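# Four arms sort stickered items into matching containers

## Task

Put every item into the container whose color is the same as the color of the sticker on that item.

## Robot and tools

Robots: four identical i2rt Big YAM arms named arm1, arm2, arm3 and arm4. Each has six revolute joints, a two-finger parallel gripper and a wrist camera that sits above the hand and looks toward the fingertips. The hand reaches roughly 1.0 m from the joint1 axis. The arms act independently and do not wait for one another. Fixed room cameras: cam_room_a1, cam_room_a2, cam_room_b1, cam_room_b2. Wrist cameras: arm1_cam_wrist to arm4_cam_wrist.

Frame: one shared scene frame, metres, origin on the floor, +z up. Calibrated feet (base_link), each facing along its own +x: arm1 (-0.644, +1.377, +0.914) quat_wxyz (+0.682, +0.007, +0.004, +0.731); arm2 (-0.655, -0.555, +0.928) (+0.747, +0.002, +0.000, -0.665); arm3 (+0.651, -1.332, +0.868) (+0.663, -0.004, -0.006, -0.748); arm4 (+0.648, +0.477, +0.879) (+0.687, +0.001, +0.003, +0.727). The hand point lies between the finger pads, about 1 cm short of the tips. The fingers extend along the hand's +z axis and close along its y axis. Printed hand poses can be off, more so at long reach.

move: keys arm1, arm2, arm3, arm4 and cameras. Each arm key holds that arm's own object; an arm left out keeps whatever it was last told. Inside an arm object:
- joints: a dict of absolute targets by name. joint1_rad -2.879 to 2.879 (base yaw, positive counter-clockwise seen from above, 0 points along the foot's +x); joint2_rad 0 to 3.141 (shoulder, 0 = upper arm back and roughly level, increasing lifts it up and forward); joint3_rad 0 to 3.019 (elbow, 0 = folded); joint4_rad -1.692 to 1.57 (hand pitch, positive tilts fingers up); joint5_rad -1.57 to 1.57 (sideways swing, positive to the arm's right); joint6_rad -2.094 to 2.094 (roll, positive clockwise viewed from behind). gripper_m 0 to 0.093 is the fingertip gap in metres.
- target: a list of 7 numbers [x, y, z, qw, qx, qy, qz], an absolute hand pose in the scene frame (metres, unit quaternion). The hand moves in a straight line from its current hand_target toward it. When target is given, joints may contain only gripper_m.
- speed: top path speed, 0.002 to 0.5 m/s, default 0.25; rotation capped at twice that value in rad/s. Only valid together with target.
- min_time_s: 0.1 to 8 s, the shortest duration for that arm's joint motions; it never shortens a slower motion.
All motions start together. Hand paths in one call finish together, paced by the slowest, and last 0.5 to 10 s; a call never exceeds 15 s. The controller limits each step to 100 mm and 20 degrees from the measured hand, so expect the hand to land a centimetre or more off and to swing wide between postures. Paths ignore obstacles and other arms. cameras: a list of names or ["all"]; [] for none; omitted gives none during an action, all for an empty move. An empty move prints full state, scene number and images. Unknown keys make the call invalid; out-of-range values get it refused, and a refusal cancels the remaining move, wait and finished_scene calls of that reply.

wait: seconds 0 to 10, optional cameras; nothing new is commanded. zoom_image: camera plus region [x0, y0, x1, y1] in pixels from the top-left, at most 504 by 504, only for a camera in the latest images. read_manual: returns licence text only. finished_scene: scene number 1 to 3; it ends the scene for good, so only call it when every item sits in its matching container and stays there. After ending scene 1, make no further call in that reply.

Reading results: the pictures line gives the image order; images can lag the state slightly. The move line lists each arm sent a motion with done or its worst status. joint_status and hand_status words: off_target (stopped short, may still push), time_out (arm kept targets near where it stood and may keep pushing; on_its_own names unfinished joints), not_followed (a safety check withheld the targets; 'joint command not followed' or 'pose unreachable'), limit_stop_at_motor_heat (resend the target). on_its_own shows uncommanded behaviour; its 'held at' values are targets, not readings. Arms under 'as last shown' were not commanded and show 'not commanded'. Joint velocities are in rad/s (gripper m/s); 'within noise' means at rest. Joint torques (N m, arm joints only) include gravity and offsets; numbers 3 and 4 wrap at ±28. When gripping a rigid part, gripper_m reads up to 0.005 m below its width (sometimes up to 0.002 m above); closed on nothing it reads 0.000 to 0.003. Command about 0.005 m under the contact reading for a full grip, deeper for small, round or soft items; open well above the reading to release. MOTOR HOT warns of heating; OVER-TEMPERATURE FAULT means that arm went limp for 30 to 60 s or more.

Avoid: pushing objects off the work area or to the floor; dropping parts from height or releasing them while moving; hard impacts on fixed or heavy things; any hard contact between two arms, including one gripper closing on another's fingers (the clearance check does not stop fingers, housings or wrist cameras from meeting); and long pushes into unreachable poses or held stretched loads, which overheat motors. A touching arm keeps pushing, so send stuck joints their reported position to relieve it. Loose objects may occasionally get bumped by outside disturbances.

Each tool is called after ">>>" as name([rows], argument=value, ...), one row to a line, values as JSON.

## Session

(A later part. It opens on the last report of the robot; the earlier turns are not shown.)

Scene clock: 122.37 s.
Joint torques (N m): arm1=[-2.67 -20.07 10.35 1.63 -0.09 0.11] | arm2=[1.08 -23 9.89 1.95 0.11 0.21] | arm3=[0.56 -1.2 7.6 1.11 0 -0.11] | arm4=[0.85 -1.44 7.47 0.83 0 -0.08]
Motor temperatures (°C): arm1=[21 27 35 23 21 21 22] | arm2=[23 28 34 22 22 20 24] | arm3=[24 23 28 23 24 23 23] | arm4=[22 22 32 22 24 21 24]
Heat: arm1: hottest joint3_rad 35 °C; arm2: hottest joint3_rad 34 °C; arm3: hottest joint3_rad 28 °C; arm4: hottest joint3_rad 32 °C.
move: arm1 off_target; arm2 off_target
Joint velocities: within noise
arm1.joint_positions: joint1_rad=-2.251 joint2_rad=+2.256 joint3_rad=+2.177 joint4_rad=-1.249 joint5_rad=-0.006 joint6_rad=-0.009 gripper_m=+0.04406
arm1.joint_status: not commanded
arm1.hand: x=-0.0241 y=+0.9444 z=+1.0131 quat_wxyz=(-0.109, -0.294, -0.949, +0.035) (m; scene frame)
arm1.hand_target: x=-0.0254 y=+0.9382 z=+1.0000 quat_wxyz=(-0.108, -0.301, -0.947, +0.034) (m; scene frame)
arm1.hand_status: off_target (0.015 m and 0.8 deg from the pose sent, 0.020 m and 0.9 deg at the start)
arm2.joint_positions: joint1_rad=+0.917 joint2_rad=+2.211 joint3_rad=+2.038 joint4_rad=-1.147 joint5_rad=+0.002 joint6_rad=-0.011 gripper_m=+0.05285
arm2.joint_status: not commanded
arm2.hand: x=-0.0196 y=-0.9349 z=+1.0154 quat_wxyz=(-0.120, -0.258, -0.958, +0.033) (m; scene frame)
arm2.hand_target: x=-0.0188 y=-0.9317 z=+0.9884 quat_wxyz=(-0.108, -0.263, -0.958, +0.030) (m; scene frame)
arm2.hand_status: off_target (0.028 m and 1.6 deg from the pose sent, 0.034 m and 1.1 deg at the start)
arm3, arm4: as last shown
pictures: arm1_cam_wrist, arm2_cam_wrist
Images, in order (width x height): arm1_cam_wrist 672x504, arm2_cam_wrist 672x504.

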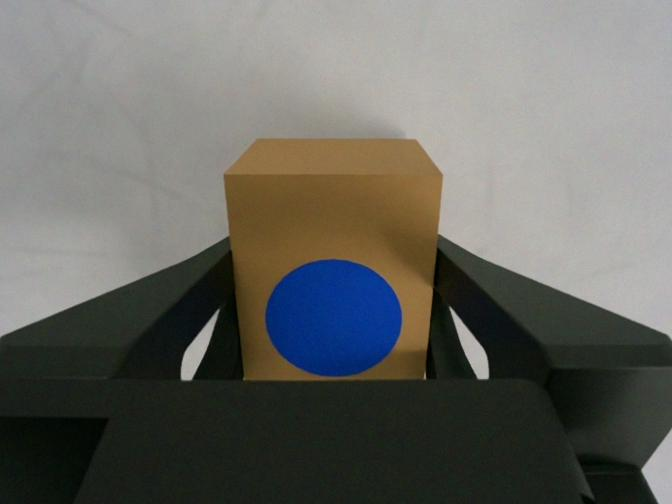

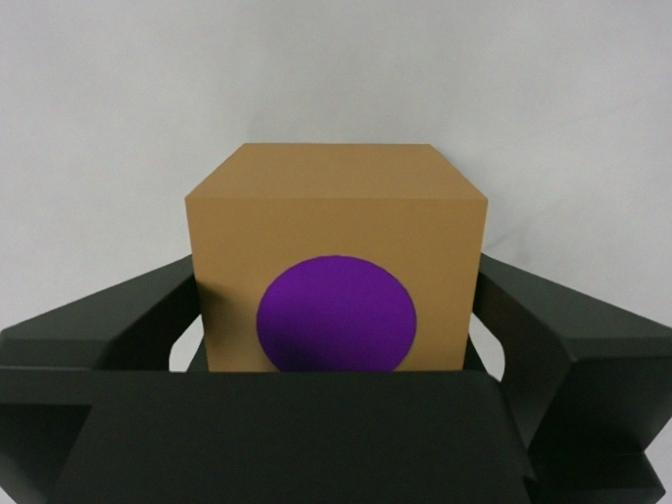

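>>> move(arm1={"target":[-0.025,0.938,0.990,-0.1079,-0.3013,-0.9468,0.0343],"speed":0.06}, arm2={"target":[-0.018,-0.932,0.973,-0.1079,-0.2627,-0.9569,0.0296],"speed":0.06}, cameras=["arm1_cam_wrist","arm2_cam_wrist"])

Scene clock: 126.87 s.
Joint torques (N m): arm1=[-2.67 -19.43 9.02 1.8 0.02 0.12] | arm2=[1.2 -22.24 8.61 2.37 0.12 0.2] | arm3=[0.5 -1.38 7.57 1.11 0 -0.11] | arm4=[0.73 -0.5 7.41 0.76 0.04 -0.06]
Motor temperatures (°C): arm1=[21 27 35 23 21 21 22] | arm2=[23 27 34 22 22 20 24] | arm3=[24 23 28 23 24 23 23] | arm4=[22 22 32 22 24 21 24]
Heat: arm1: hottest joint3_rad 35 °C; arm2: hottest joint3_rad 34 °C; arm3: hottest joint3_rad 28 °C; arm4: hottest joint3_rad 32 °C.
move: arm1 off_target; arm2 off_target
Joint velocities: within noise
arm1.joint_positions: joint1_rad=-2.251 joint2_rad=+2.255 joint3_rad=+2.171 joint4_rad=-1.236 joint5_rad=-0.008 joint6_rad=-0.009 gripper_m=+0.04406
arm1.joint_status: not commanded
arm1.hand: x=-0.0227 y=+0.9436 z=+1.0117 quat_wxyz=(-0.112, -0.294, -0.948, +0.036) (m; scene frame)
arm1.hand_target: x=-0.0256 y=+0.9384 z=+0.9903 quat_wxyz=(-0.108, -0.301, -0.947, +0.034) (m; scene frame)
arm1.hand_status: off_target (0.023 m and 1.0 deg from the pose sent, 0.024 m and 0.9 deg at the start)
arm2.joint_positions: joint1_rad=+0.917 joint2_rad=+2.211 joint3_rad=+2.030 joint4_rad=-1.124 joint5_rad=+0.002 joint6_rad=-0.011 gripper_m=+0.05285
arm2.joint_status: not commanded
arm2.hand: x=-0.0169 y=-0.9365 z=+1.0132 quat_wxyz=(-0.128, -0.258, -0.957, +0.035) (m; scene frame)
arm2.hand_target: x=-0.0196 y=-0.9312 z=+0.9738 quat_wxyz=(-0.108, -0.263, -0.958, +0.030) (m; scene frame)
arm2.hand_status: off_target (0.040 m and 2.4 deg from the pose sent, 0.043 m and 1.5 deg at the start)
arm3, arm4: as last shown
pictures: arm1_cam_wrist, arm2_cam_wrist
Images, in order (width x height): arm1_cam_wrist 672x504, arm2_cam_wrist 672x504.

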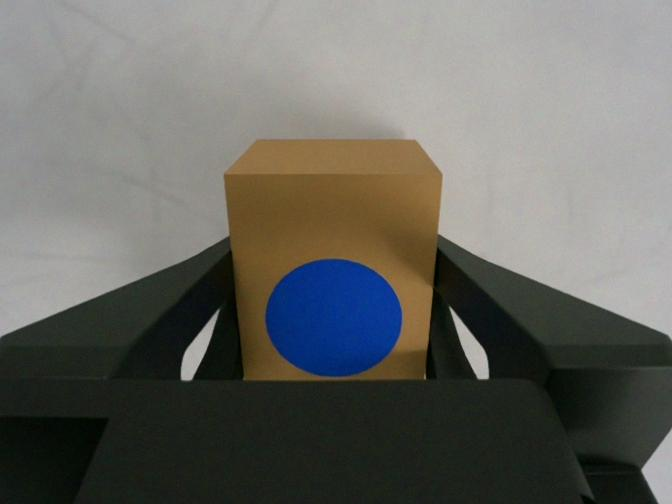

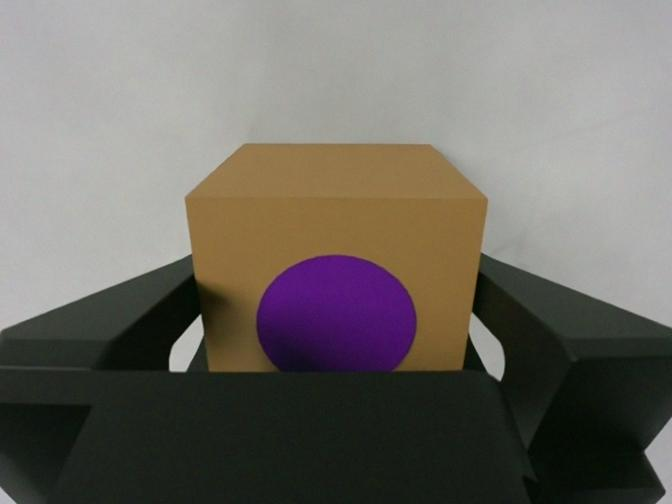

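>>> move(arm1={"target":[-0.0228,0.943,1.009,-0.110,-0.296,-0.948,0.035],"speed":0.08}, arm2={"target":[-0.0172,-0.9355,1.008,-0.123,-0.259,-0.957,0.0335],"speed":0.08})

>>> move(arm1={"joints":{"gripper_m":0.08}}, arm2={"joints":{"gripper_m":0.085}}, cameras=["arm1_cam_wrist","arm2_cam_wrist"])

>>> move(arm1={"target":[-0.03,0.945,1.125,-0.1079,-0.3013,-0.9468,0.0343],"speed":0.25}, arm2={"target":[-0.028,-0.93,1.125,-0.1149,-0.2623,-0.9567,0.0315],"speed":0.25})

>>> move(arm1={"target":[-0.317,1.146,1.14,-0.1079,-0.3013,-0.9468,0.0343],"speed":0.35}, arm2={"target":[-0.311,-0.759,1.14,-0.1149,-0.2623,-0.9567,0.0315],"speed":0.35}, arm3={"target":[0.342,-1.147,1.16,-0.0803,0.9134,-0.2604,-0.2921],"speed":0.3}, arm4={"target":[0.349,0.678,1.16,-0.0909,0.9091,-0.2883,-0.2866],"speed":0.3}, cameras=["arm3_cam_wrist","arm4_cam_wrist"])

Scene clock: 138.90 s.
Joint torques (N m): arm1=[-2.08 -21.13 11.43 0.61 0.02 0.08] | arm2=[1.03 -25.05 10.99 1.14 0 0.1] | arm3=[0.44 -1.26 7.53 1.09 0 -0.11] | arm4=[1.2 -0.79 7.5 0.85 0.02 -0.1]
Motor temperatures (°C): arm1=[21 28 34 23 21 21 22] | arm2=[23 27 32 22 22 20 24] | arm3=[24 23 28 23 24 23 23] | arm4=[22 22 32 22 24 21 24]
Heat: arm1: hottest joint3_rad 34 °C; arm2: hottest joint3_rad 32 °C; arm3: hottest joint3_rad 28 °C; arm4: hottest joint3_rad 32 °C.
move: arm1 done; arm2 done
Joint velocities: within noise
arm1.joint_positions: joint1_rad=-2.251 joint2_rad=+2.254 joint3_rad=+2.171 joint4_rad=-1.236 joint5_rad=-0.008 joint6_rad=-0.009 gripper_m=+0.04406
arm1.joint_status: not commanded
arm1.hand: x=-0.0227 y=+0.9436 z=+1.0123 quat_wxyz=(-0.113, -0.294, -0.948, +0.036) (m; scene frame)
arm1.hand_target: x=-0.0229 y=+0.9429 z=+1.0090 quat_wxyz=(-0.110, -0.296, -0.948, +0.035) (m; scene frame)
arm1.hand_status: done (0.003 m and 0.4 deg from the pose sent, 0.003 m and 0.4 deg at the start)
arm2.joint_positions: joint1_rad=+0.917 joint2_rad=+2.210 joint3_rad=+2.029 joint4_rad=-1.123 joint5_rad=+0.002 joint6_rad=-0.011 gripper_m=+0.05285
arm2.joint_status: not commanded
arm2.hand: x=-0.0169 y=-0.9365 z=+1.0138 quat_wxyz=(-0.128, -0.258, -0.957, +0.035) (m; scene frame)
arm2.hand_target: x=-0.0172 y=-0.9356 z=+1.0081 quat_wxyz=(-0.123, -0.259, -0.957, +0.034) (m; scene frame)
arm2.hand_status: done (0.006 m and 0.6 deg from the pose sent, 0.005 m and 0.6 deg at the start)
arm3, arm4: as last shown
pictures: none

Scene clock: 139.47 s.
Joint torques (N m): arm1=[-2.08 -20.95 11.23 0.75 0.09 0.12] | arm2=[0.91 -25 10.93 1.1 0.01 0.08] | arm3=[0.5 -1.2 7.56 1.11 0 -0.12] | arm4=[1.08 -0.73 7.39 0.77 0.05 -0.09]
Motor temperatures (°C): arm1=[21 28 34 23 21 21 22] | arm2=[23 27 32 22 22 20 24] | arm3=[24 23 28 23 24 23 23] | arm4=[22 22 32 22 24 21 24]
Heat: arm1: hottest joint3_rad 34 °C; arm2: hottest joint3_rad 32 °C; arm3: hottest joint3_rad 28 °C; arm4: hottest joint3_rad 32 °C.
move: arm1 done; arm2 done
Joint velocities: within noise
arm1.joint_positions: joint1_rad=-2.251 joint2_rad=+2.256 joint3_rad=+2.171 joint4_rad=-1.236 joint5_rad=-0.008 joint6_rad=-0.009 gripper_m=+0.07996
arm1.joint_status: all done
arm1.hand: x=-0.0227 y=+0.9436 z=+1.0111 quat_wxyz=(-0.112, -0.294, -0.949, +0.036) (m; scene frame)
arm1.hand_target: x=-0.0229 y=+0.9429 z=+1.0089 quat_wxyz=(-0.110, -0.296, -0.948, +0.035) (m; scene frame)
arm1.hand_status: not commanded
arm2.joint_positions: joint1_rad=+0.917 joint2_rad=+2.210 joint3_rad=+2.029 joint4_rad=-1.123 joint5_rad=+0.002 joint6_rad=-0.011 gripper_m=+0.08493
arm2.joint_status: all done
arm2.hand: x=-0.0169 y=-0.9365 z=+1.0138 quat_wxyz=(-0.128, -0.258, -0.957, +0.035) (m; scene frame)
arm2.hand_target: x=-0.0172 y=-0.9356 z=+1.0081 quat_wxyz=(-0.123, -0.259, -0.957, +0.034) (m; scene frame)
arm2.hand_status: not commanded
arm3, arm4: as last shown
pictures: arm1_cam_wrist, arm2_cam_wrist
Images, in order (width x height): arm1_cam_wrist 672x504, arm2_cam_wrist 672x504.

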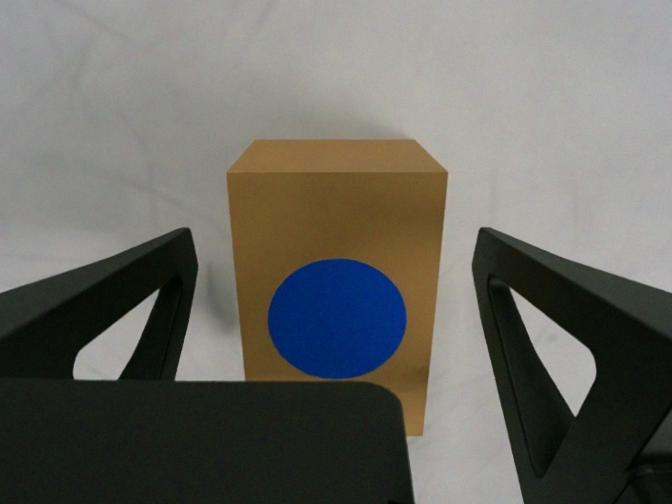

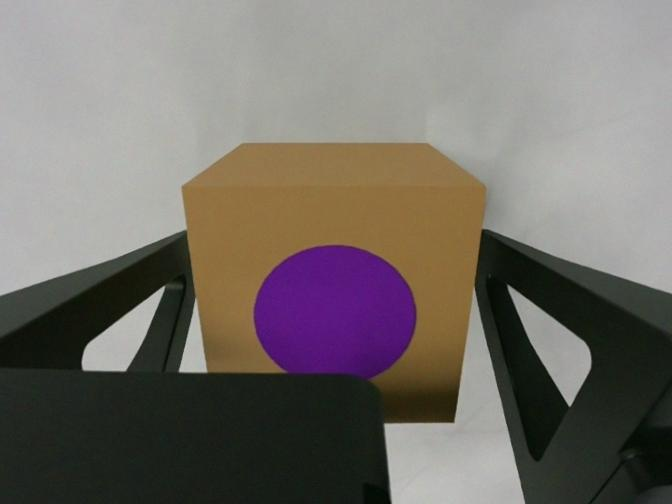

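Scene clock: 140.77 s.
Joint torques (N m): arm1=[-2.43 -20.84 15.72 0.29 0.04 0.17] | arm2=[0.91 -24.12 14.58 0.62 0.06 0.15] | arm3=[0.62 -1.2 7.56 1.14 0 -0.11] | arm4=[0.85 -1.14 7.39 0.81 0.03 -0.07]
Motor temperatures (°C): arm1=[21 28 34 23 21 21 22] | arm2=[23 27 32 22 22 20 24] | arm3=[24 23 28 23 24 23 23] | arm4=[22 22 32 22 24 21 24]
Heat: arm1: hottest joint3_rad 34 °C; arm2: hottest joint3_rad 32 °C; arm3: hottest joint3_rad 28 °C; arm4: hottest joint3_rad 32 °C.
move: arm1 off_target; arm2 done
Joint velocities: within noise
arm1.joint_positions: joint1_rad=-2.251 joint2_rad=+2.253 joint3_rad=+2.414 joint4_rad=-1.532 joint5_rad=-0.008 joint6_rad=-0.007 gripper_m=+0.07996
arm1.joint_status: not commanded
arm1.hand: x=-0.0346 y=+0.9528 z=+1.1031 quat_wxyz=(-0.088, -0.296, -0.951, +0.028) (m; scene frame)
arm1.hand_target: x=-0.0310 y=+0.9456 z=+1.1251 quat_wxyz=(-0.109, -0.301, -0.947, +0.035) (m; scene frame)
arm1.hand_status: off_target (0.024 m and 2.5 deg from the pose sent, 0.114 m and 1.0 deg at the start)
arm2.joint_positions: joint1_rad=+0.917 joint2_rad=+2.150 joint3_rad=+2.206 joint4_rad=-1.400 joint5_rad=+0.002 joint6_rad=-0.011 gripper_m=+0.08493
arm2.joint_status: not commanded
arm2.hand: x=-0.0346 y=-0.9264 z=+1.1180 quat_wxyz=(-0.109, -0.259, -0.959, +0.030) (m; scene frame)
arm2.hand_target: x=-0.0283 y=-0.9299 z=+1.1249 quat_wxyz=(-0.116, -0.262, -0.957, +0.032) (m; scene frame)
arm2.hand_status: done (0.010 m and 0.9 deg from the pose sent, 0.112 m and 1.6 deg at the start)
arm3, arm4: as last shown
pictures: none

Scene clock: 142.47 s.
Joint torques (N m): arm1=[-2.43 -6.24 11.38 0.65 -0.02 0.06] | arm2=[1.55 -9.52 10.1 1.21 0.13 0.21] | arm3=[2.43 -5.48 9.59 1.78 0.13 0.02] | arm4=[1.14 -5.07 9.87 1.55 0.26 0.16]
Motor temperatures (°C): arm1=[21 28 34 23 21 21 22] | arm2=[23 27 32 22 22 20 24] | arm3=[24 23 28 23 24 23 23] | arm4=[22 22 32 22 24 21 24]
Heat: arm1: hottest joint3_rad 34 °C; arm2: hottest joint3_rad 32 °C; arm3: hottest joint3_rad 28 °C; arm4: hottest joint3_rad 32 °C.
move: arm1 done; arm2 done; arm3 done; arm4 done
Joint velocities: within noise
arm1.joint_positions: joint1_rad=-2.251 joint2_rad=+1.218 joint3_rad=+1.122 joint4_rad=-1.229 joint5_rad=-0.008 joint6_rad=-0.007 gripper_m=+0.07996
arm1.joint_status: not commanded
arm1.hand: x=-0.3159 y=+1.1504 z=+1.1405 quat_wxyz=(-0.110, -0.295, -0.949, +0.035) (m; scene frame)
arm1.hand_target: x=-0.3171 y=+1.1460 z=+1.1400 quat_wxyz=(-0.108, -0.301, -0.947, +0.034) (m; scene frame)
arm1.hand_status: done (0.005 m and 0.8 deg from the pose sent, 0.344 m and 2.5 deg at the start)
arm2.joint_positions: joint1_rad=+0.917 joint2_rad=+1.231 joint3_rad=+1.099 joint4_rad=-1.178 joint5_rad=+0.002 joint6_rad=-0.010 gripper_m=+0.08493
arm2.joint_status: not commanded
arm2.hand: x=-0.3103 y=-0.7624 z=+1.1484 quat_wxyz=(-0.125, -0.259, -0.957, +0.034) (m; scene frame)
arm2.hand_target: x=-0.3112 y=-0.7590 z=+1.1401 quat_wxyz=(-0.115, -0.263, -0.958, +0.032) (m; scene frame)
arm2.hand_status: done (0.009 m and 1.3 deg from the pose sent, 0.324 m and 0.9 deg at the start)
arm3.joint_positions: joint1_rad=-1.979 joint2_rad=+0.881 joint3_rad=+0.959 joint4_rad=-1.043 joint5_rad=+0.024 joint6_rad=+0.020 gripper_m=+0.09400
arm3.joint_status: not commanded
arm3.hand: x=+0.3464 y=-1.1443 z=+1.1564 quat_wxyz=(+0.080, -0.918, +0.264, +0.283) (m; scene frame)
arm3.hand_target: x=+0.3421 y=-1.1470 z=+1.1601 quat_wxyz=(+0.080, -0.916, +0.261, +0.293) (m; scene frame)
arm3.hand_status: done (0.006 m and 1.2 deg from the pose sent, 0.227 m and 7.8 deg at the start)
arm4.joint_positions: joint1_rad=+0.935 joint2_rad=+0.894 joint3_rad=+0.925 joint4_rad=-1.021 joint5_rad=+0.025 joint6_rad=+0.017 gripper_m=+0.09398
arm4.joint_status: not commanded
arm4.hand: x=+0.3545 y=+0.6769 z=+1.1526 quat_wxyz=(-0.089, +0.914, -0.286, -0.273) (m; scene frame)
arm4.hand_target: x=+0.3492 y=+0.6780 z=+1.1601 quat_wxyz=(-0.091, +0.909, -0.288, -0.287) (m; scene frame)
arm4.hand_status: done (0.009 m and 1.7 deg from the pose sent, 0.241 m and 8.7 deg at the start)
pictures: arm3_cam_wrist, arm4_cam_wrist
Images, in order (width x height): arm3_cam_wrist 672x504, arm4_cam_wrist 672x504.

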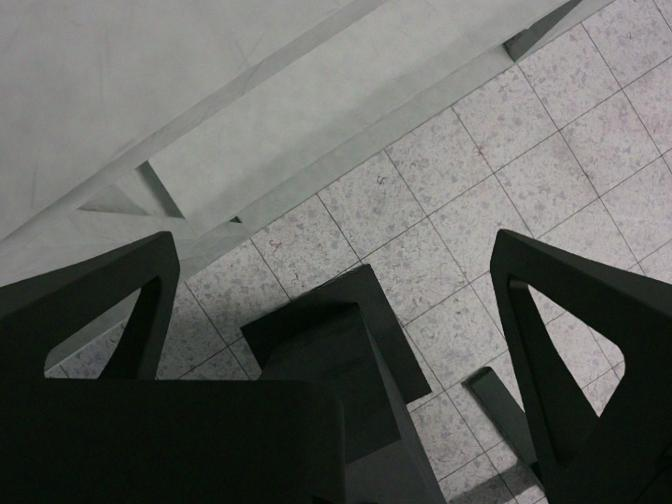

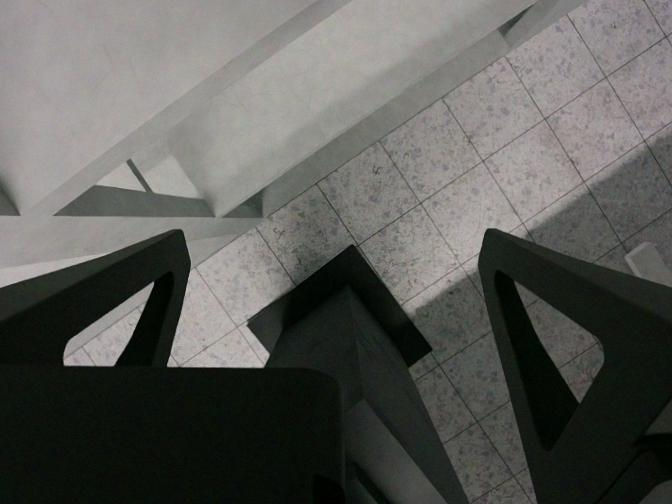

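>>> move(arm3={"target":[0.009,-0.953,1.10,-0.0791,0.9201,-0.2508,-0.2901],"speed":0.25}, arm4={"target":[-0.010,0.962,1.10,-0.0889,0.9111,-0.282,-0.2873],"speed":0.25}, cameras=["arm3_cam_wrist","arm4_cam_wrist"])

Scene clock: 153.47 s.
Joint torques (N m): arm1=[-2.78 -5.71 11.51 0.58 0.01 0.07] | arm2=[1.38 -9.58 10.09 1.18 0.14 0.22] | arm3=[1.73 -22.59 14.15 0.75 -0.08 -0.13] | arm4=[0.44 -24.35 13 0.5 -0.08 -0.12]
Motor temperatures (°C): arm1=[21 27 34 23 21 21 22] | arm2=[23 27 32 22 22 20 23] | arm3=[24 23 29 23 24 23 23] | arm4=[22 22 32 22 24 21 24]
Heat: arm1: hottest joint3_rad 34 °C; arm2: hottest joint3_rad 32 °C; arm3: hottest joint3_rad 29 °C; arm4: hottest joint3_rad 32 °C.
move: arm3 off_target; arm4 off_target
Joint velocities: within noise
arm1, arm2: as last shown
arm3.joint_positions: joint1_rad=-1.979 joint2_rad=+1.920 joint3_rad=+1.810 joint4_rad=-0.887 joint5_rad=+0.016 joint6_rad=+0.007 gripper_m=+0.09400
arm3.joint_status: not commanded
arm3.hand: x=+0.0226 y=-0.9577 z=+1.0743 quat_wxyz=(+0.074, -0.925, +0.258, +0.269) (m; scene frame)
arm3.hand_target: x=+0.0103 y=-0.9537 z=+1.1002 quat_wxyz=(+0.079, -0.920, +0.251, +0.291) (m; scene frame)
arm3.hand_status: off_target (0.029 m and 2.7 deg from the pose sent, 0.392 m and 1.7 deg at the start)
arm4.joint_positions: joint1_rad=+0.885 joint2_rad=+2.156 joint3_rad=+2.172 joint4_rad=-0.999 joint5_rad=-0.012 joint6_rad=-0.018 gripper_m=+0.09398
arm4.joint_status: not commanded
arm4.hand: x=-0.0045 y=+0.9518 z=+1.0891 quat_wxyz=(-0.084, +0.913, -0.287, -0.278) (m; scene frame)
arm4.hand_target: x=-0.0092 y=+0.9616 z=+1.1001 quat_wxyz=(-0.089, +0.911, -0.282, -0.288) (m; scene frame)
arm4.hand_status: off_target (0.016 m and 1.3 deg from the pose sent, 0.466 m and 1.7 deg at the start)
pictures: arm3_cam_wrist, arm4_cam_wrist
Images, in order (width x height): arm3_cam_wrist 672x504, arm4_cam_wrist 672x504.

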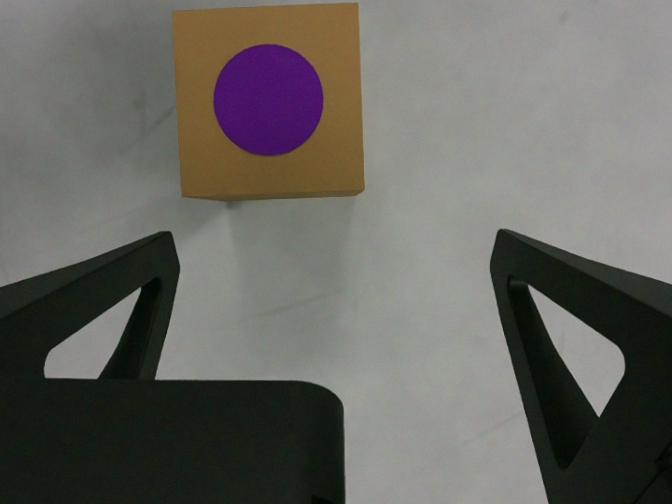

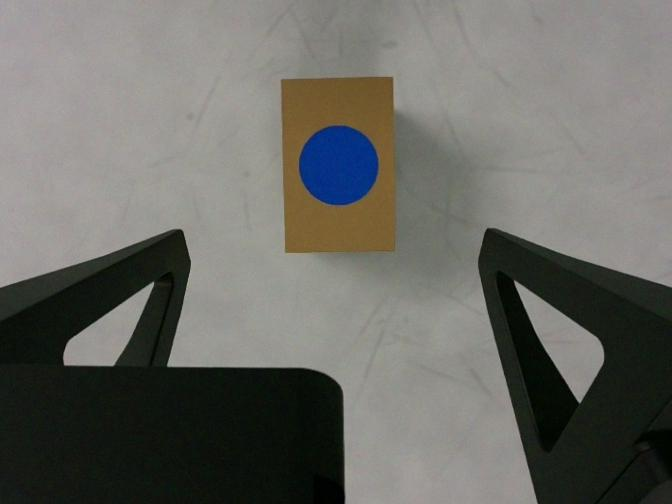

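>>> move(arm3={"target":[-0.024,-0.901,1.085,-0.0758,0.9229,-0.2404,-0.291],"speed":0.15}, arm4={"target":[-0.038,0.983,1.073,-0.0889,0.9111,-0.282,-0.2873],"speed":0.15}, cameras=["arm3_cam_wrist","arm4_cam_wrist"])

Scene clock: 165.90 s.
Joint torques (N m): arm1=[-2.67 -6.12 11.32 0.64 0.01 0.06] | arm2=[1.32 -9.58 10.09 1.18 0.14 0.21] | arm3=[0.91 -23.3 13.93 0.75 0.08 -0.14] | arm4=[0.21 -25.82 12.97 0.46 -0.06 -0.1]
Motor temperatures (°C): arm1=[21 26 34 23 21 21 22] | arm2=[23 27 32 22 22 20 23] | arm3=[24 25 29 23 24 23 23] | arm4=[22 23 36 22 24 21 24]
Heat: arm1: hottest joint3_rad 34 °C; arm2: hottest joint3_rad 32 °C; arm3: hottest joint3_rad 29 °C; arm4: hottest joint3_rad 36 °C.
move: arm3 off_target; arm4 off_target
Joint velocities: within noise
arm1, arm2: as last shown
arm3.joint_positions: joint1_rad=-2.010 joint2_rad=+2.078 joint3_rad=+2.057 joint4_rad=-0.951 joint5_rad=-0.028 joint6_rad=-0.046 gripper_m=+0.09400
arm3.joint_status: not commanded
arm3.hand: x=-0.0181 y=-0.9144 z=+1.0768 quat_wxyz=(+0.069, -0.926, +0.241, +0.283) (m; scene frame)
arm3.hand_target: x=-0.0231 y=-0.9013 z=+1.0850 quat_wxyz=(+0.076, -0.923, +0.241, +0.292) (m; scene frame)
arm3.hand_status: off_target (0.017 m and 1.2 deg from the pose sent, 0.074 m and 3.2 deg at the start)
arm4.joint_positions: joint1_rad=+0.885 joint2_rad=+2.295 joint3_rad=+2.349 joint4_rad=-1.036 joint5_rad=-0.013 joint6_rad=-0.019 gripper_m=+0.09398
arm4.joint_status: not commanded
arm4.hand: x=-0.0337 y=+0.9727 z=+1.0641 quat_wxyz=(-0.084, +0.913, -0.286, -0.279) (m; scene frame)
arm4.hand_target: x=-0.0372 y=+0.9825 z=+1.0728 quat_wxyz=(-0.089, +0.911, -0.282, -0.288) (m; scene frame)
arm4.hand_status: off_target (0.014 m and 1.2 deg from the pose sent, 0.049 m and 1.3 deg at the start)
pictures: arm3_cam_wrist, arm4_cam_wrist
Images, in order (width x height): arm3_cam_wrist 672x504, arm4_cam_wrist 672x504.

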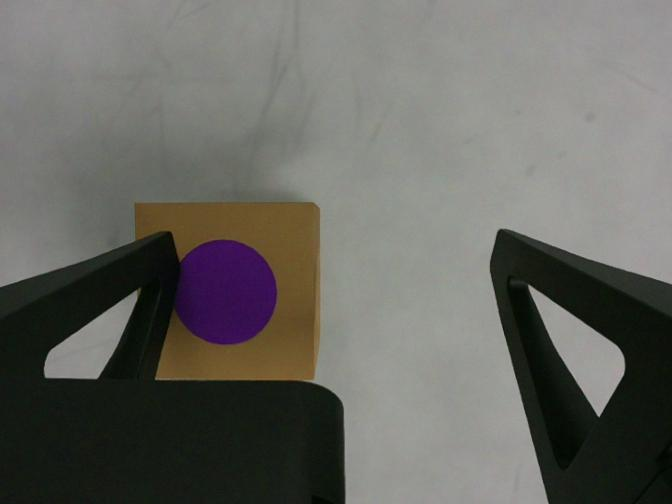

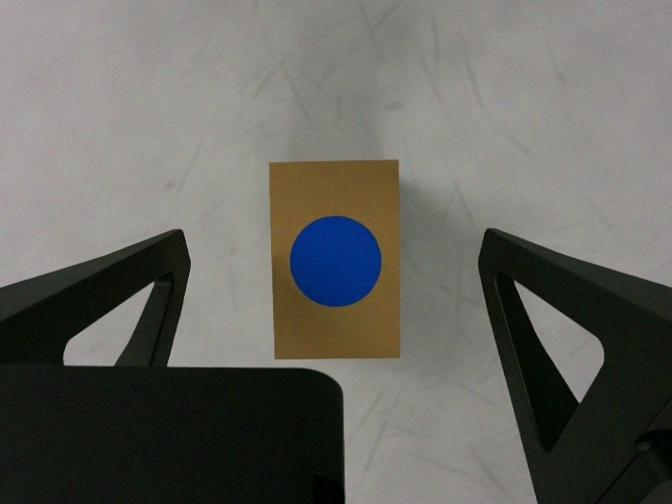

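>>> move(arm3={"target":[-0.035,-0.944,1.08,-0.0758,0.9229,-0.2404,-0.291],"speed":0.15}, arm4={"target":[-0.038,0.983,1.0,-0.0889,0.9111,-0.282,-0.2873],"speed":0.15}, cameras=["arm3_cam_wrist","arm4_cam_wrist"])

Scene clock: 184.10 s.
Joint torques (N m): arm1=[-3.08 -5.71 11.21 0.81 0.04 0.04] | arm2=[1.38 -9.52 10.1 1.14 0.14 0.22] | arm3=[1.85 -26.11 8.98 1.69 0.12 0.04] | arm4=[0.44 -25.58 9.36 1.59 -0.04 -0.04]
Motor temperatures (°C): arm1=[21 26 34 23 21 21 22] | arm2=[23 26 32 22 22 20 23] | arm3=[24 25 30 23 24 23 23] | arm4=[22 26 36 22 24 21 24]
Heat: arm1: hottest joint3_rad 34 °C; arm2: hottest joint3_rad 32 °C; arm3: hottest joint3_rad 30 °C; arm4: hottest joint3_rad 36 °C.
move: arm3 done; arm4 off_target
Joint velocities: within noise
arm1, arm2: as last shown
arm3.joint_positions: joint1_rad=-1.964 joint2_rad=+2.073 joint3_rad=+2.038 joint4_rad=-0.935 joint5_rad=+0.007 joint6_rad=-0.014 gripper_m=+0.09400
arm3.joint_status: not commanded
arm3.hand: x=-0.0325 y=-0.9411 z=+1.0729 quat_wxyz=(+0.074, -0.926, +0.239, +0.282) (m; scene frame)
arm3.hand_target: x=-0.0349 y=-0.9439 z=+1.0798 quat_wxyz=(+0.076, -0.923, +0.240, +0.291) (m; scene frame)
arm3.hand_status: done (0.008 m and 1.1 deg from the pose sent, 0.034 m and 1.2 deg at the start)
arm4.joint_positions: joint1_rad=+0.884 joint2_rad=+2.297 joint3_rad=+2.217 joint4_rad=-0.879 joint5_rad=-0.013 joint6_rad=-0.022 gripper_m=+0.09398
arm4.joint_status: not commanded
arm4.hand: x=-0.0370 y=+0.9756 z=+1.0153 quat_wxyz=(-0.088, +0.910, -0.285, -0.289) (m; scene frame)
arm4.hand_target: x=-0.0376 y=+0.9826 z=+1.0003 quat_wxyz=(-0.089, +0.911, -0.282, -0.287) (m; scene frame)
arm4.hand_status: off_target (0.017 m and 0.4 deg from the pose sent, 0.065 m and 1.2 deg at the start)
pictures: arm3_cam_wrist, arm4_cam_wrist
Images, in order (width x height): arm3_cam_wrist 672x504, arm4_cam_wrist 672x504.

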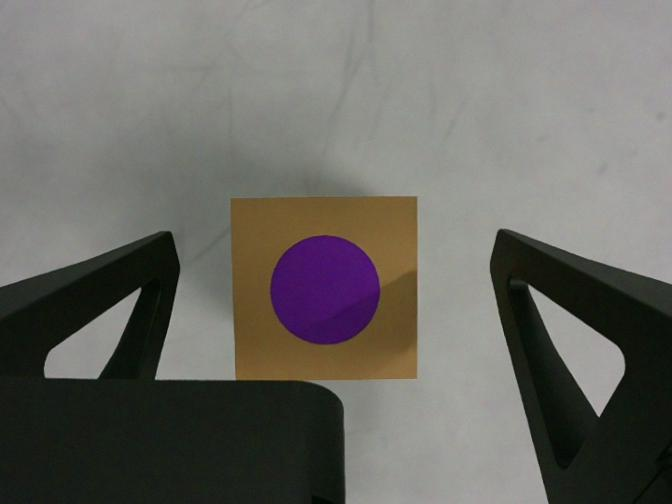

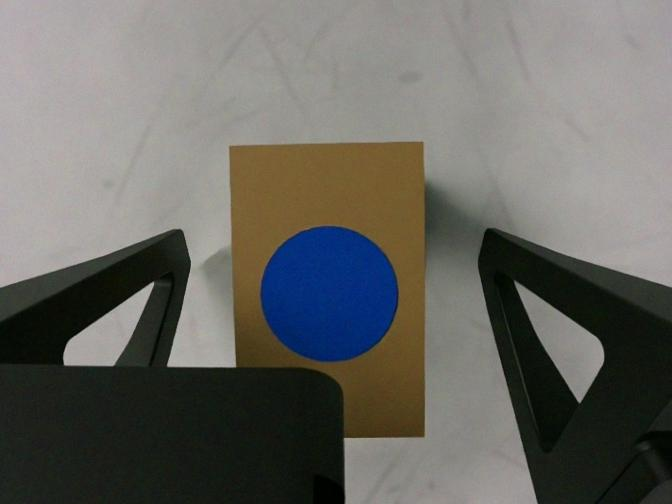

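>>> move(arm3={"target":[-0.027,-0.953,1.0,-0.0758,0.9229,-0.2404,-0.291],"speed":0.12}, arm4={"joints":{"gripper_m":0.039}}, cameras=["arm3_cam_wrist","arm4_cam_wrist"])

Scene clock: 190.43 s.
Joint torques (N m): arm1=[-2.67 -5.77 11.45 0.81 -0.04 0.07] | arm2=[1.32 -9.58 10.09 1.21 0.13 0.22] | arm3=[2.26 -23.24 7.68 1.62 0.11 -0.01] | arm4=[0.44 -25.82 9.4 1.51 -0.05 -0.06]
Motor temperatures (°C): arm1=[21 26 34 23 21 21 22] | arm2=[23 26 32 22 22 20 23] | arm3=[24 25 30 23 24 23 23] | arm4=[22 26 37 22 24 21 24]
Heat: arm1: hottest joint3_rad 34 °C; arm2: hottest joint3_rad 32 °C; arm3: hottest joint3_rad 30 °C; arm4: hottest joint3_rad 37 °C.
move: arm3 off_target; arm4 off_target
Joint velocities: within noise
arm1, arm2: as last shown
arm3.joint_positions: joint1_rad=-1.964 joint2_rad=+2.046 joint3_rad=+1.840 joint4_rad=-0.721 joint5_rad=+0.010 joint6_rad=-0.006 gripper_m=+0.09398
arm3.joint_status: not commanded
arm3.hand: x=-0.0258 y=-0.9449 z=+1.0211 quat_wxyz=(+0.080, -0.919, +0.242, +0.302) (m; scene frame)
arm3.hand_target: x=-0.0266 y=-0.9530 z=+1.0002 quat_wxyz=(+0.076, -0.923, +0.241, +0.291) (m; scene frame)
arm3.hand_status: off_target (0.023 m and 1.5 deg from the pose sent, 0.074 m and 1.1 deg at the start)
arm4.joint_positions: joint1_rad=+0.884 joint2_rad=+2.297 joint3_rad=+2.217 joint4_rad=-0.879 joint5_rad=-0.014 joint6_rad=-0.023 gripper_m=+0.04426
arm4.joint_status: gripper_m off_target (ended at +0.04429, target +0.03900)
arm4.hand: x=-0.0371 y=+0.9755 z=+1.0153 quat_wxyz=(-0.088, +0.910, -0.284, -0.289) (m; scene frame)
arm4.hand_target: x=-0.0376 y=+0.9826 z=+1.0003 quat_wxyz=(-0.089, +0.911, -0.282, -0.287) (m; scene frame)
arm4.hand_status: not commanded
pictures: arm3_cam_wrist, arm4_cam_wrist
Images, in order (width x height): arm3_cam_wrist 672x504, arm4_cam_wrist 672x504.

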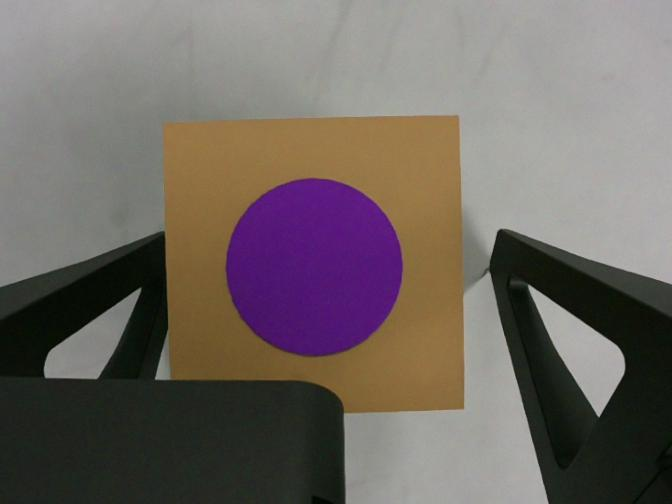

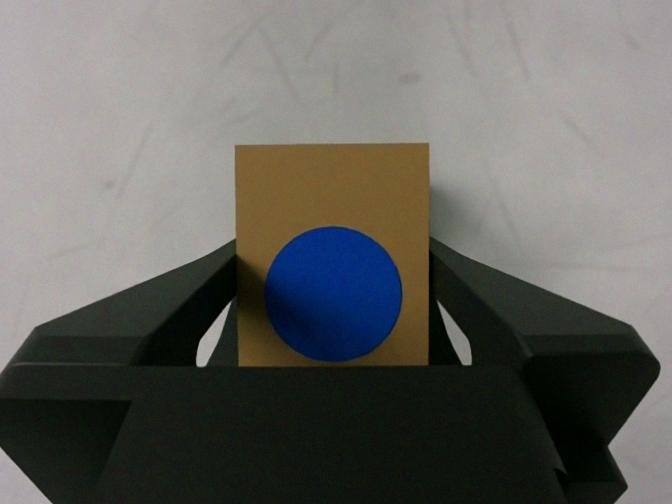

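>>> move(arm3={"target":[-0.027,-0.957,0.985,-0.0758,0.9229,-0.2404,-0.291],"speed":0.1}, arm4={"target":[-0.03,0.973,1.11,-0.0889,0.9111,-0.282,-0.2873],"speed":0.2})

>>> move(arm3={"joints":{"gripper_m":0.047}}, arm4={"target":[0.349,0.678,1.16,-0.0909,0.9091,-0.2883,-0.2866],"speed":0.35}, cameras=["arm3_cam_wrist","arm4_cam_wrist"])

Scene clock: 199.67 s.
Joint torques (N m): arm1=[-2.37 -6.07 11.41 0.7 0 0.05] | arm2=[1.26 -9.58 10.06 1.18 0.15 0.22] | arm3=[2.61 -21.77 7.21 1.57 0.2 -0.02] | arm4=[0.5 -28.45 12.83 0.51 0.09 -0.02]
Motor temperatures (°C): arm1=[21 26 34 23 21 21 22] | arm2=[23 26 31 22 22 20 23] | arm3=[24 26 30 23 24 23 23] | arm4=[22 26 38 22 24 21 25]
Heat: arm1: hottest joint3_rad 34 °C; arm2: hottest joint3_rad 31 °C; arm3: hottest joint3_rad 30 °C; arm4: hottest joint3_rad 38 °C.
move: arm3 off_target; arm4 off_target
Joint velocities: within noise
arm1, arm2: as last shown
arm3.joint_positions: joint1_rad=-1.964 joint2_rad=+2.035 joint3_rad=+1.812 joint4_rad=-0.682 joint5_rad=+0.011 joint6_rad=-0.001 gripper_m=+0.09398
arm3.joint_status: not commanded
arm3.hand: x=-0.0254 y=-0.9450 z=+1.0202 quat_wxyz=(+0.082, -0.915, +0.243, +0.312) (m; scene frame)
arm3.hand_target: x=-0.0259 y=-0.9572 z=+0.9857 quat_wxyz=(+0.076, -0.923, +0.240, +0.291) (m; scene frame)
arm3.hand_status: off_target (0.037 m and 2.7 deg from the pose sent, 0.038 m and 1.5 deg at the start)
arm4.joint_positions: joint1_rad=+0.884 joint2_rad=+2.288 joint3_rad=+2.374 joint4_rad=-1.103 joint5_rad=-0.014 joint6_rad=-0.023 gripper_m=+0.04426
arm4.joint_status: not commanded
arm4.hand: x=-0.0252 y=+0.9673 z=+1.0739 quat_wxyz=(-0.079, +0.918, -0.287, -0.263) (m; scene frame)
arm4.hand_target: x=-0.0287 y=+0.9719 z=+1.1099 quat_wxyz=(-0.089, +0.911, -0.282, -0.288) (m; scene frame)
arm4.hand_status: off_target (0.037 m and 3.2 deg from the pose sent, 0.095 m and 0.3 deg at the start)
pictures: none

Scene clock: 201.83 s.
Joint torques (N m): arm1=[-1.9 -5.95 11.44 0.92 -0.03 0.07] | arm2=[1.38 -9.47 10.1 1.22 0.14 0.21] | arm3=[1.85 -21.77 7.32 1.26 0.13 -0.04] | arm4=[1.49 -3.96 9.42 0.64 0.23 0.19]
Motor temperatures (°C): arm1=[21 25 34 23 21 21 21] | arm2=[23 26 31 22 22 20 23] | arm3=[24 26 30 23 24 23 23] | arm4=[22 26 37 22 24 21 25]
Heat: arm1: hottest joint3_rad 34 °C; arm2: hottest joint3_rad 31 °C; arm3: hottest joint3_rad 30 °C; arm4: hottest joint3_rad 37 °C.
move: arm3 off_target; arm4 done
Joint velocities: within noise
arm1, arm2: as last shown
arm3.joint_positions: joint1_rad=-1.954 joint2_rad=+2.035 joint3_rad=+1.811 joint4_rad=-0.674 joint5_rad=+0.013 joint6_rad=+0.001 gripper_m=+0.05303
arm3.joint_status: gripper_m off_target (ended at +0.05305, target +0.04700)
arm3.hand: x=-0.0301 y=-0.9509 z=+1.0209 quat_wxyz=(+0.082, -0.914, +0.240, +0.316) (m; scene frame)
arm3.hand_target: x=-0.0259 y=-0.9572 z=+0.9856 quat_wxyz=(+0.076, -0.923, +0.240, +0.291) (m; scene frame)
arm3.hand_status: not commanded
arm4.joint_positions: joint1_rad=+0.936 joint2_rad=+0.882 joint3_rad=+0.930 joint4_rad=-0.994 joint5_rad=+0.025 joint6_rad=+0.017 gripper_m=+0.04426
arm4.joint_status: not commanded
arm4.hand: x=+0.3503 y=+0.6793 z=+1.1632 quat_wxyz=(-0.094, +0.908, -0.284, -0.294) (m; scene frame)
arm4.hand_target: x=+0.3491 y=+0.6780 z=+1.1600 quat_wxyz=(-0.091, +0.909, -0.288, -0.287) (m; scene frame)
arm4.hand_status: done (0.004 m and 1.1 deg from the pose sent, 0.481 m and 3.2 deg at the start)
pictures: arm3_cam_wrist, arm4_cam_wrist
Images, in order (width x height): arm3_cam_wrist 672x504, arm4_cam_wrist 672x504.

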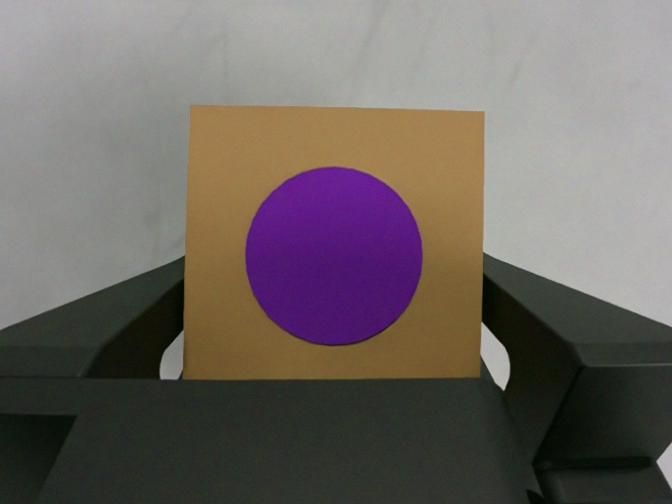

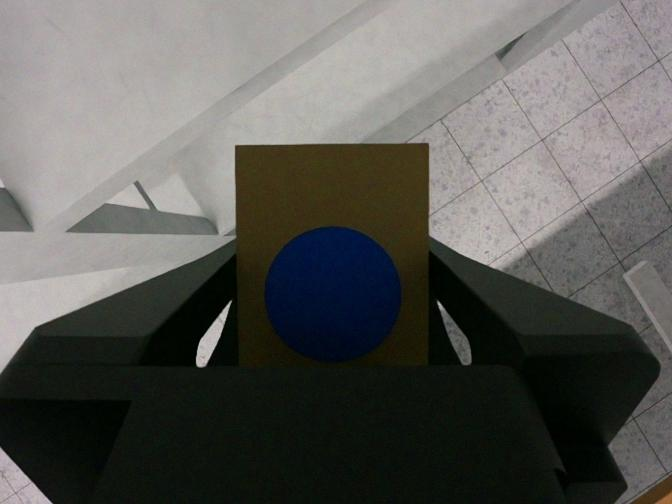

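>>> move(arm3={"target":[-0.018,-0.95,1.11,-0.0758,0.9229,-0.2404,-0.291],"speed":0.2}, arm4={"joints":{"joint1_rad":-1.946,"joint2_rad":1.0,"joint3_rad":1.3,"joint4_rad":-1.2,"joint5_rad":0,"joint6_rad":0},"min_time_s":5}, cameras=["arm4_cam_wrist"])

>>> move(arm3={"target":[0.342,-1.147,1.16,-0.0803,0.9134,-0.2604,-0.2921],"speed":0.35})

Scene clock: 211.33 s.
Joint torques (N m): arm1=[-2.84 -5.19 11.51 0.72 0.02 0.07] | arm2=[1.32 -9.58 10.07 1.2 0.13 0.21] | arm3=[0.97 -25.52 14.06 0.81 -0.08 -0.12] | arm4=[1.03 -4.95 12.98 0.72 -0.03 -0.08]
Motor temperatures (°C): arm1=[21 25 34 23 21 21 21] | arm2=[23 26 31 22 22 20 23] | arm3=[24 26 30 23 24 23 24] | arm4=[22 25 37 22 24 21 25]
Heat: arm1: hottest joint3_rad 34 °C; arm2: hottest joint3_rad 31 °C; arm3: hottest joint3_rad 30 °C; arm4: hottest joint3_rad 37 °C.
move: arm3 off_target; arm4 done
Joint velocities: within noise
arm1, arm2: as last shown
arm3.joint_positions: joint1_rad=-1.954 joint2_rad=+2.010 joint3_rad=+1.950 joint4_rad=-0.955 joint5_rad=+0.011 joint6_rad=-0.001 gripper_m=+0.05303
arm3.joint_status: not commanded
arm3.hand: x=-0.0106 y=-0.9613 z=+1.0724 quat_wxyz=(+0.067, -0.932, +0.243, +0.262) (m; scene frame)
arm3.hand_target: x=-0.0162 y=-0.9509 z=+1.1099 quat_wxyz=(+0.076, -0.923, +0.240, +0.291) (m; scene frame)
arm3.hand_status: off_target (0.040 m and 3.6 deg from the pose sent, 0.090 m and 3.1 deg at the start)
arm4.joint_positions: joint1_rad=-1.949 joint2_rad=+0.986 joint3_rad=+1.242 joint4_rad=-1.191 joint5_rad=+0.004 joint6_rad=+0.014 gripper_m=+0.04427
arm4.joint_status: all done
arm4.hand: x=+1.0159 y=+0.3554 z=+1.2588 quat_wxyz=(-0.307, -0.159, -0.937, +0.052) (m; scene frame)
arm4.hand_target: x=+1.0233 y=+0.3549 z=+1.2821 quat_wxyz=(-0.323, -0.149, -0.933, +0.054) (m; scene frame)
arm4.hand_status: not commanded
pictures: arm4_cam_wrist
Images, in order (width x height): arm4_cam_wrist 672x504.

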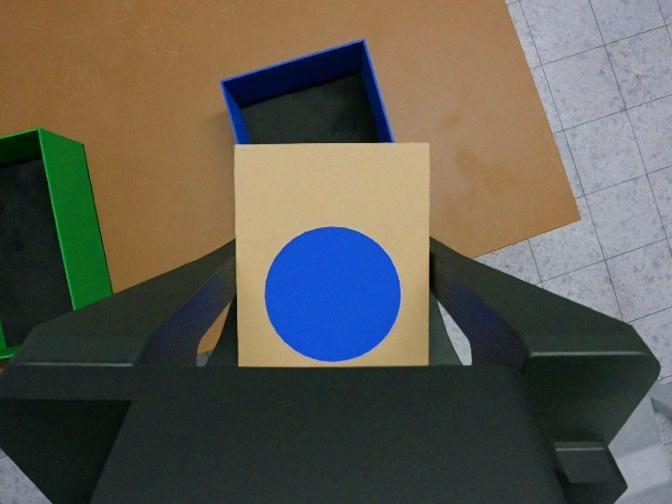

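Scene clock: 213.37 s.
Joint torques (N m): arm1=[-2.32 -5.6 11.44 0.55 -0.02 0.01] | arm2=[1.44 -9.64 10.07 1.18 0.14 0.21] | arm3=[0.38 -4.37 9.21 1.01 0.11 0.02] | arm4=[0.85 -5.42 13.08 0.75 -0.03 -0.11]
Motor temperatures (°C): arm1=[21 25 34 23 21 21 21] | arm2=[23 26 31 22 22 20 23] | arm3=[24 26 30 23 24 23 24] | arm4=[22 25 38 22 24 21 25]
Heat: arm1: hottest joint3_rad 34 °C; arm2: hottest joint3_rad 31 °C; arm3: hottest joint3_rad 30 °C; arm4: hottest joint3_rad 38 °C.
move: arm3 done
Joint velocities: within noise
arm1.joint_positions: joint1_rad=-2.251 joint2_rad=+1.218 joint3_rad=+1.122 joint4_rad=-1.229 joint5_rad=-0.008 joint6_rad=-0.007 gripper_m=+0.07996
arm1.joint_status: not commanded
arm1.hand: x=-0.3159 y=+1.1504 z=+1.1405 quat_wxyz=(-0.110, -0.295, -0.949, +0.035) (m; scene frame)
arm1.hand_target: x=-0.3171 y=+1.1460 z=+1.1400 quat_wxyz=(-0.108, -0.301, -0.947, +0.034) (m; scene frame)
arm1.hand_status: not commanded
arm2.joint_positions: joint1_rad=+0.917 joint2_rad=+1.231 joint3_rad=+1.099 joint4_rad=-1.178 joint5_rad=+0.002 joint6_rad=-0.010 gripper_m=+0.08493
arm2.joint_status: not commanded
arm2.hand: x=-0.3103 y=-0.7624 z=+1.1484 quat_wxyz=(-0.125, -0.259, -0.957, +0.034) (m; scene frame)
arm2.hand_target: x=-0.3112 y=-0.7590 z=+1.1401 quat_wxyz=(-0.115, -0.263, -0.958, +0.032) (m; scene frame)
arm2.hand_status: not commanded
arm3.joint_positions: joint1_rad=-1.954 joint2_rad=+0.873 joint3_rad=+0.963 joint4_rad=-1.024 joint5_rad=+0.025 joint6_rad=+0.021 gripper_m=+0.05303
arm3.joint_status: not commanded
arm3.hand: x=+0.3391 y=-1.1502 z=+1.1640 quat_wxyz=(+0.080, -0.917, +0.252, +0.299) (m; scene frame)
arm3.hand_target: x=+0.3420 y=-1.1470 z=+1.1601 quat_wxyz=(+0.081, -0.916, +0.261, +0.293) (m; scene frame)
arm3.hand_status: done (0.006 m and 1.2 deg from the pose sent, 0.408 m and 4.8 deg at the start)
arm4: as last shown
pictures: none

>>> move(arm3={"joints":{"joint1_rad":-1.45,"joint2_rad":0.72,"joint3_rad":1.43,"joint4_rad":-1.5,"joint5_rad":0,"joint6_rad":0},"min_time_s":1.8}, arm4={"target":[1.126,0.320,0.92,-0.3051,-0.1505,-0.9391,0.0489],"speed":0.3}, cameras=["arm4_cam_wrist"])

>>> move(arm3={"joints":{"joint1_rad":1.80,"joint2_rad":1.0,"joint3_rad":1.3,"joint4_rad":-1.2},"min_time_s":4.5}, arm4={"target":[1.126,0.320,0.765,-0.3051,-0.1505,-0.9391,0.0489],"speed":0.15}, cameras=["arm4_cam_wrist","arm3_cam_wrist"])

Scene clock: 226.47 s.
Joint torques (N m): arm1=[-2.84 -6.01 11.25 0.8 0.03 0.08] | arm2=[1.38 -9.52 10.1 1.21 0.15 0.22] | arm3=[2.2 -0.26 12.1 1.2 -0.06 -0.12] | arm4=[0.73 -13.51 7.2 1.58 -0.06 -0.06]
Motor temperatures (°C): arm1=[21 25 34 23 21 21 21] | arm2=[23 26 32 22 22 20 23] | arm3=[24 26 30 23 24 23 24] | arm4=[22 25 38 22 24 21 26]
Heat: arm1: hottest joint3_rad 34 °C; arm2: hottest joint3_rad 32 °C; arm3: hottest joint3_rad 30 °C; arm4: hottest joint3_rad 38 °C.
move: arm3 done; arm4 off_target
Joint velocities: within noise
arm1, arm2: as last shown
arm3.joint_positions: joint1_rad=-1.462 joint2_rad=+0.720 joint3_rad=+1.383 joint4_rad=-1.496 joint5_rad=+0.002 joint6_rad=+0.008 gripper_m=+0.05303
arm3.joint_status: all done
arm3.hand: x=+0.4008 y=-1.3213 z=+1.3500 quat_wxyz=(-0.005, -0.933, +0.012, +0.360) (m; scene frame)
arm3.hand_target: x=+0.4042 y=-1.3243 z=+1.3712 quat_wxyz=(-0.006, -0.925, +0.002, +0.380) (m; scene frame)
arm3.hand_status: not commanded
arm4.joint_positions: joint1_rad=-1.949 joint2_rad=+1.562 joint3_rad=+0.771 joint4_rad=-0.183 joint5_rad=-0.001 joint6_rad=+0.014 gripper_m=+0.04427
arm4.joint_status: not commanded
arm4.hand: x=+1.1171 y=+0.3207 z=+0.9105 quat_wxyz=(-0.289, -0.159, -0.943, +0.047) (m; scene frame)
arm4.hand_target: x=+1.1258 y=+0.3200 z=+0.9201 quat_wxyz=(-0.305, -0.151, -0.939, +0.049) (m; scene frame)
arm4.hand_status: off_target (0.013 m and 2.2 deg from the pose sent, 0.358 m and 1.0 deg at the start)
pictures: arm4_cam_wrist
Images, in order (width x height): arm4_cam_wrist 672x504.

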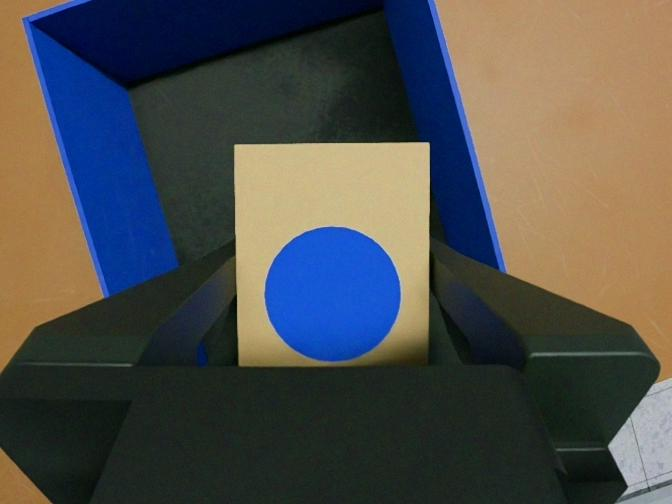

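Scene clock: 231.30 s.
Joint torques (N m): arm1=[-3.14 -5.36 11.26 0.68 -0.02 0.04] | arm2=[1.32 -9.64 10.1 1.18 0.14 0.21] | arm3=[1.67 -5.83 9.05 2.07 0.08 -0.11] | arm4=[1.14 -15.27 4.16 1.65 -0.02 -0.05]
Motor temperatures (°C): arm1=[21 25 34 23 21 21 21] | arm2=[23 26 32 22 22 20 23] | arm3=[24 25 30 23 24 23 24] | arm4=[22 25 37 22 24 21 26]
Heat: arm1: hottest joint3_rad 34 °C; arm2: hottest joint3_rad 32 °C; arm3: hottest joint3_rad 30 °C; arm4: hottest joint3_rad 37 °C.
move: arm3 done; arm4 done
Joint velocities: within noise
arm1, arm2: as last shown
arm3.joint_positions: joint1_rad=+1.794 joint2_rad=+0.995 joint3_rad=+1.303 joint4_rad=-1.218 joint5_rad=-0.001 joint6_rad=+0.007 gripper_m=+0.05304
arm3.joint_status: all done
arm3.hand: x=+1.0373 y=-1.2867 z=+1.2722 quat_wxyz=(-0.324, +0.048, -0.945, -0.011) (m; scene frame)
arm3.hand_target: x=+1.0417 y=-1.2841 z=+1.2720 quat_wxyz=(-0.329, +0.053, -0.943, -0.011) (m; scene frame)
arm3.hand_status: not commanded
arm4.joint_positions: joint1_rad=-1.949 joint2_rad=+1.978 joint3_rad=+0.726 joint4_rad=+0.289 joint5_rad=-0.001 joint6_rad=+0.014 gripper_m=+0.04427
arm4.joint_status: not commanded
arm4.hand: x=+1.1172 y=+0.3199 z=+0.7623 quat_wxyz=(-0.294, -0.159, -0.941, +0.048) (m; scene frame)
arm4.hand_target: x=+1.1258 y=+0.3200 z=+0.7651 quat_wxyz=(-0.305, -0.151, -0.939, +0.049) (m; scene frame)
arm4.hand_status: done (0.009 m and 1.6 deg from the pose sent, 0.146 m and 2.2 deg at the start)
pictures: arm3_cam_wrist, arm4_cam_wrist
Images, in order (width x height): arm3_cam_wrist 672x504, arm4_cam_wrist 672x504.

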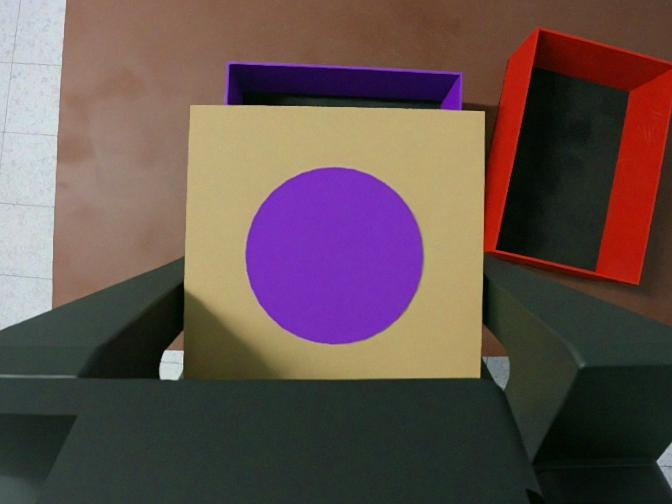

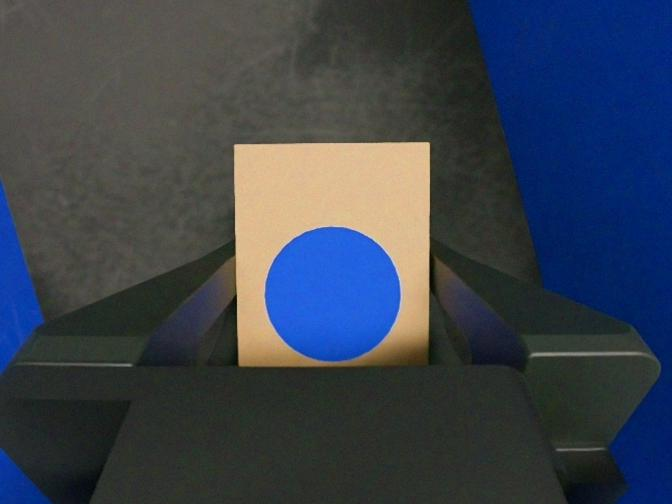

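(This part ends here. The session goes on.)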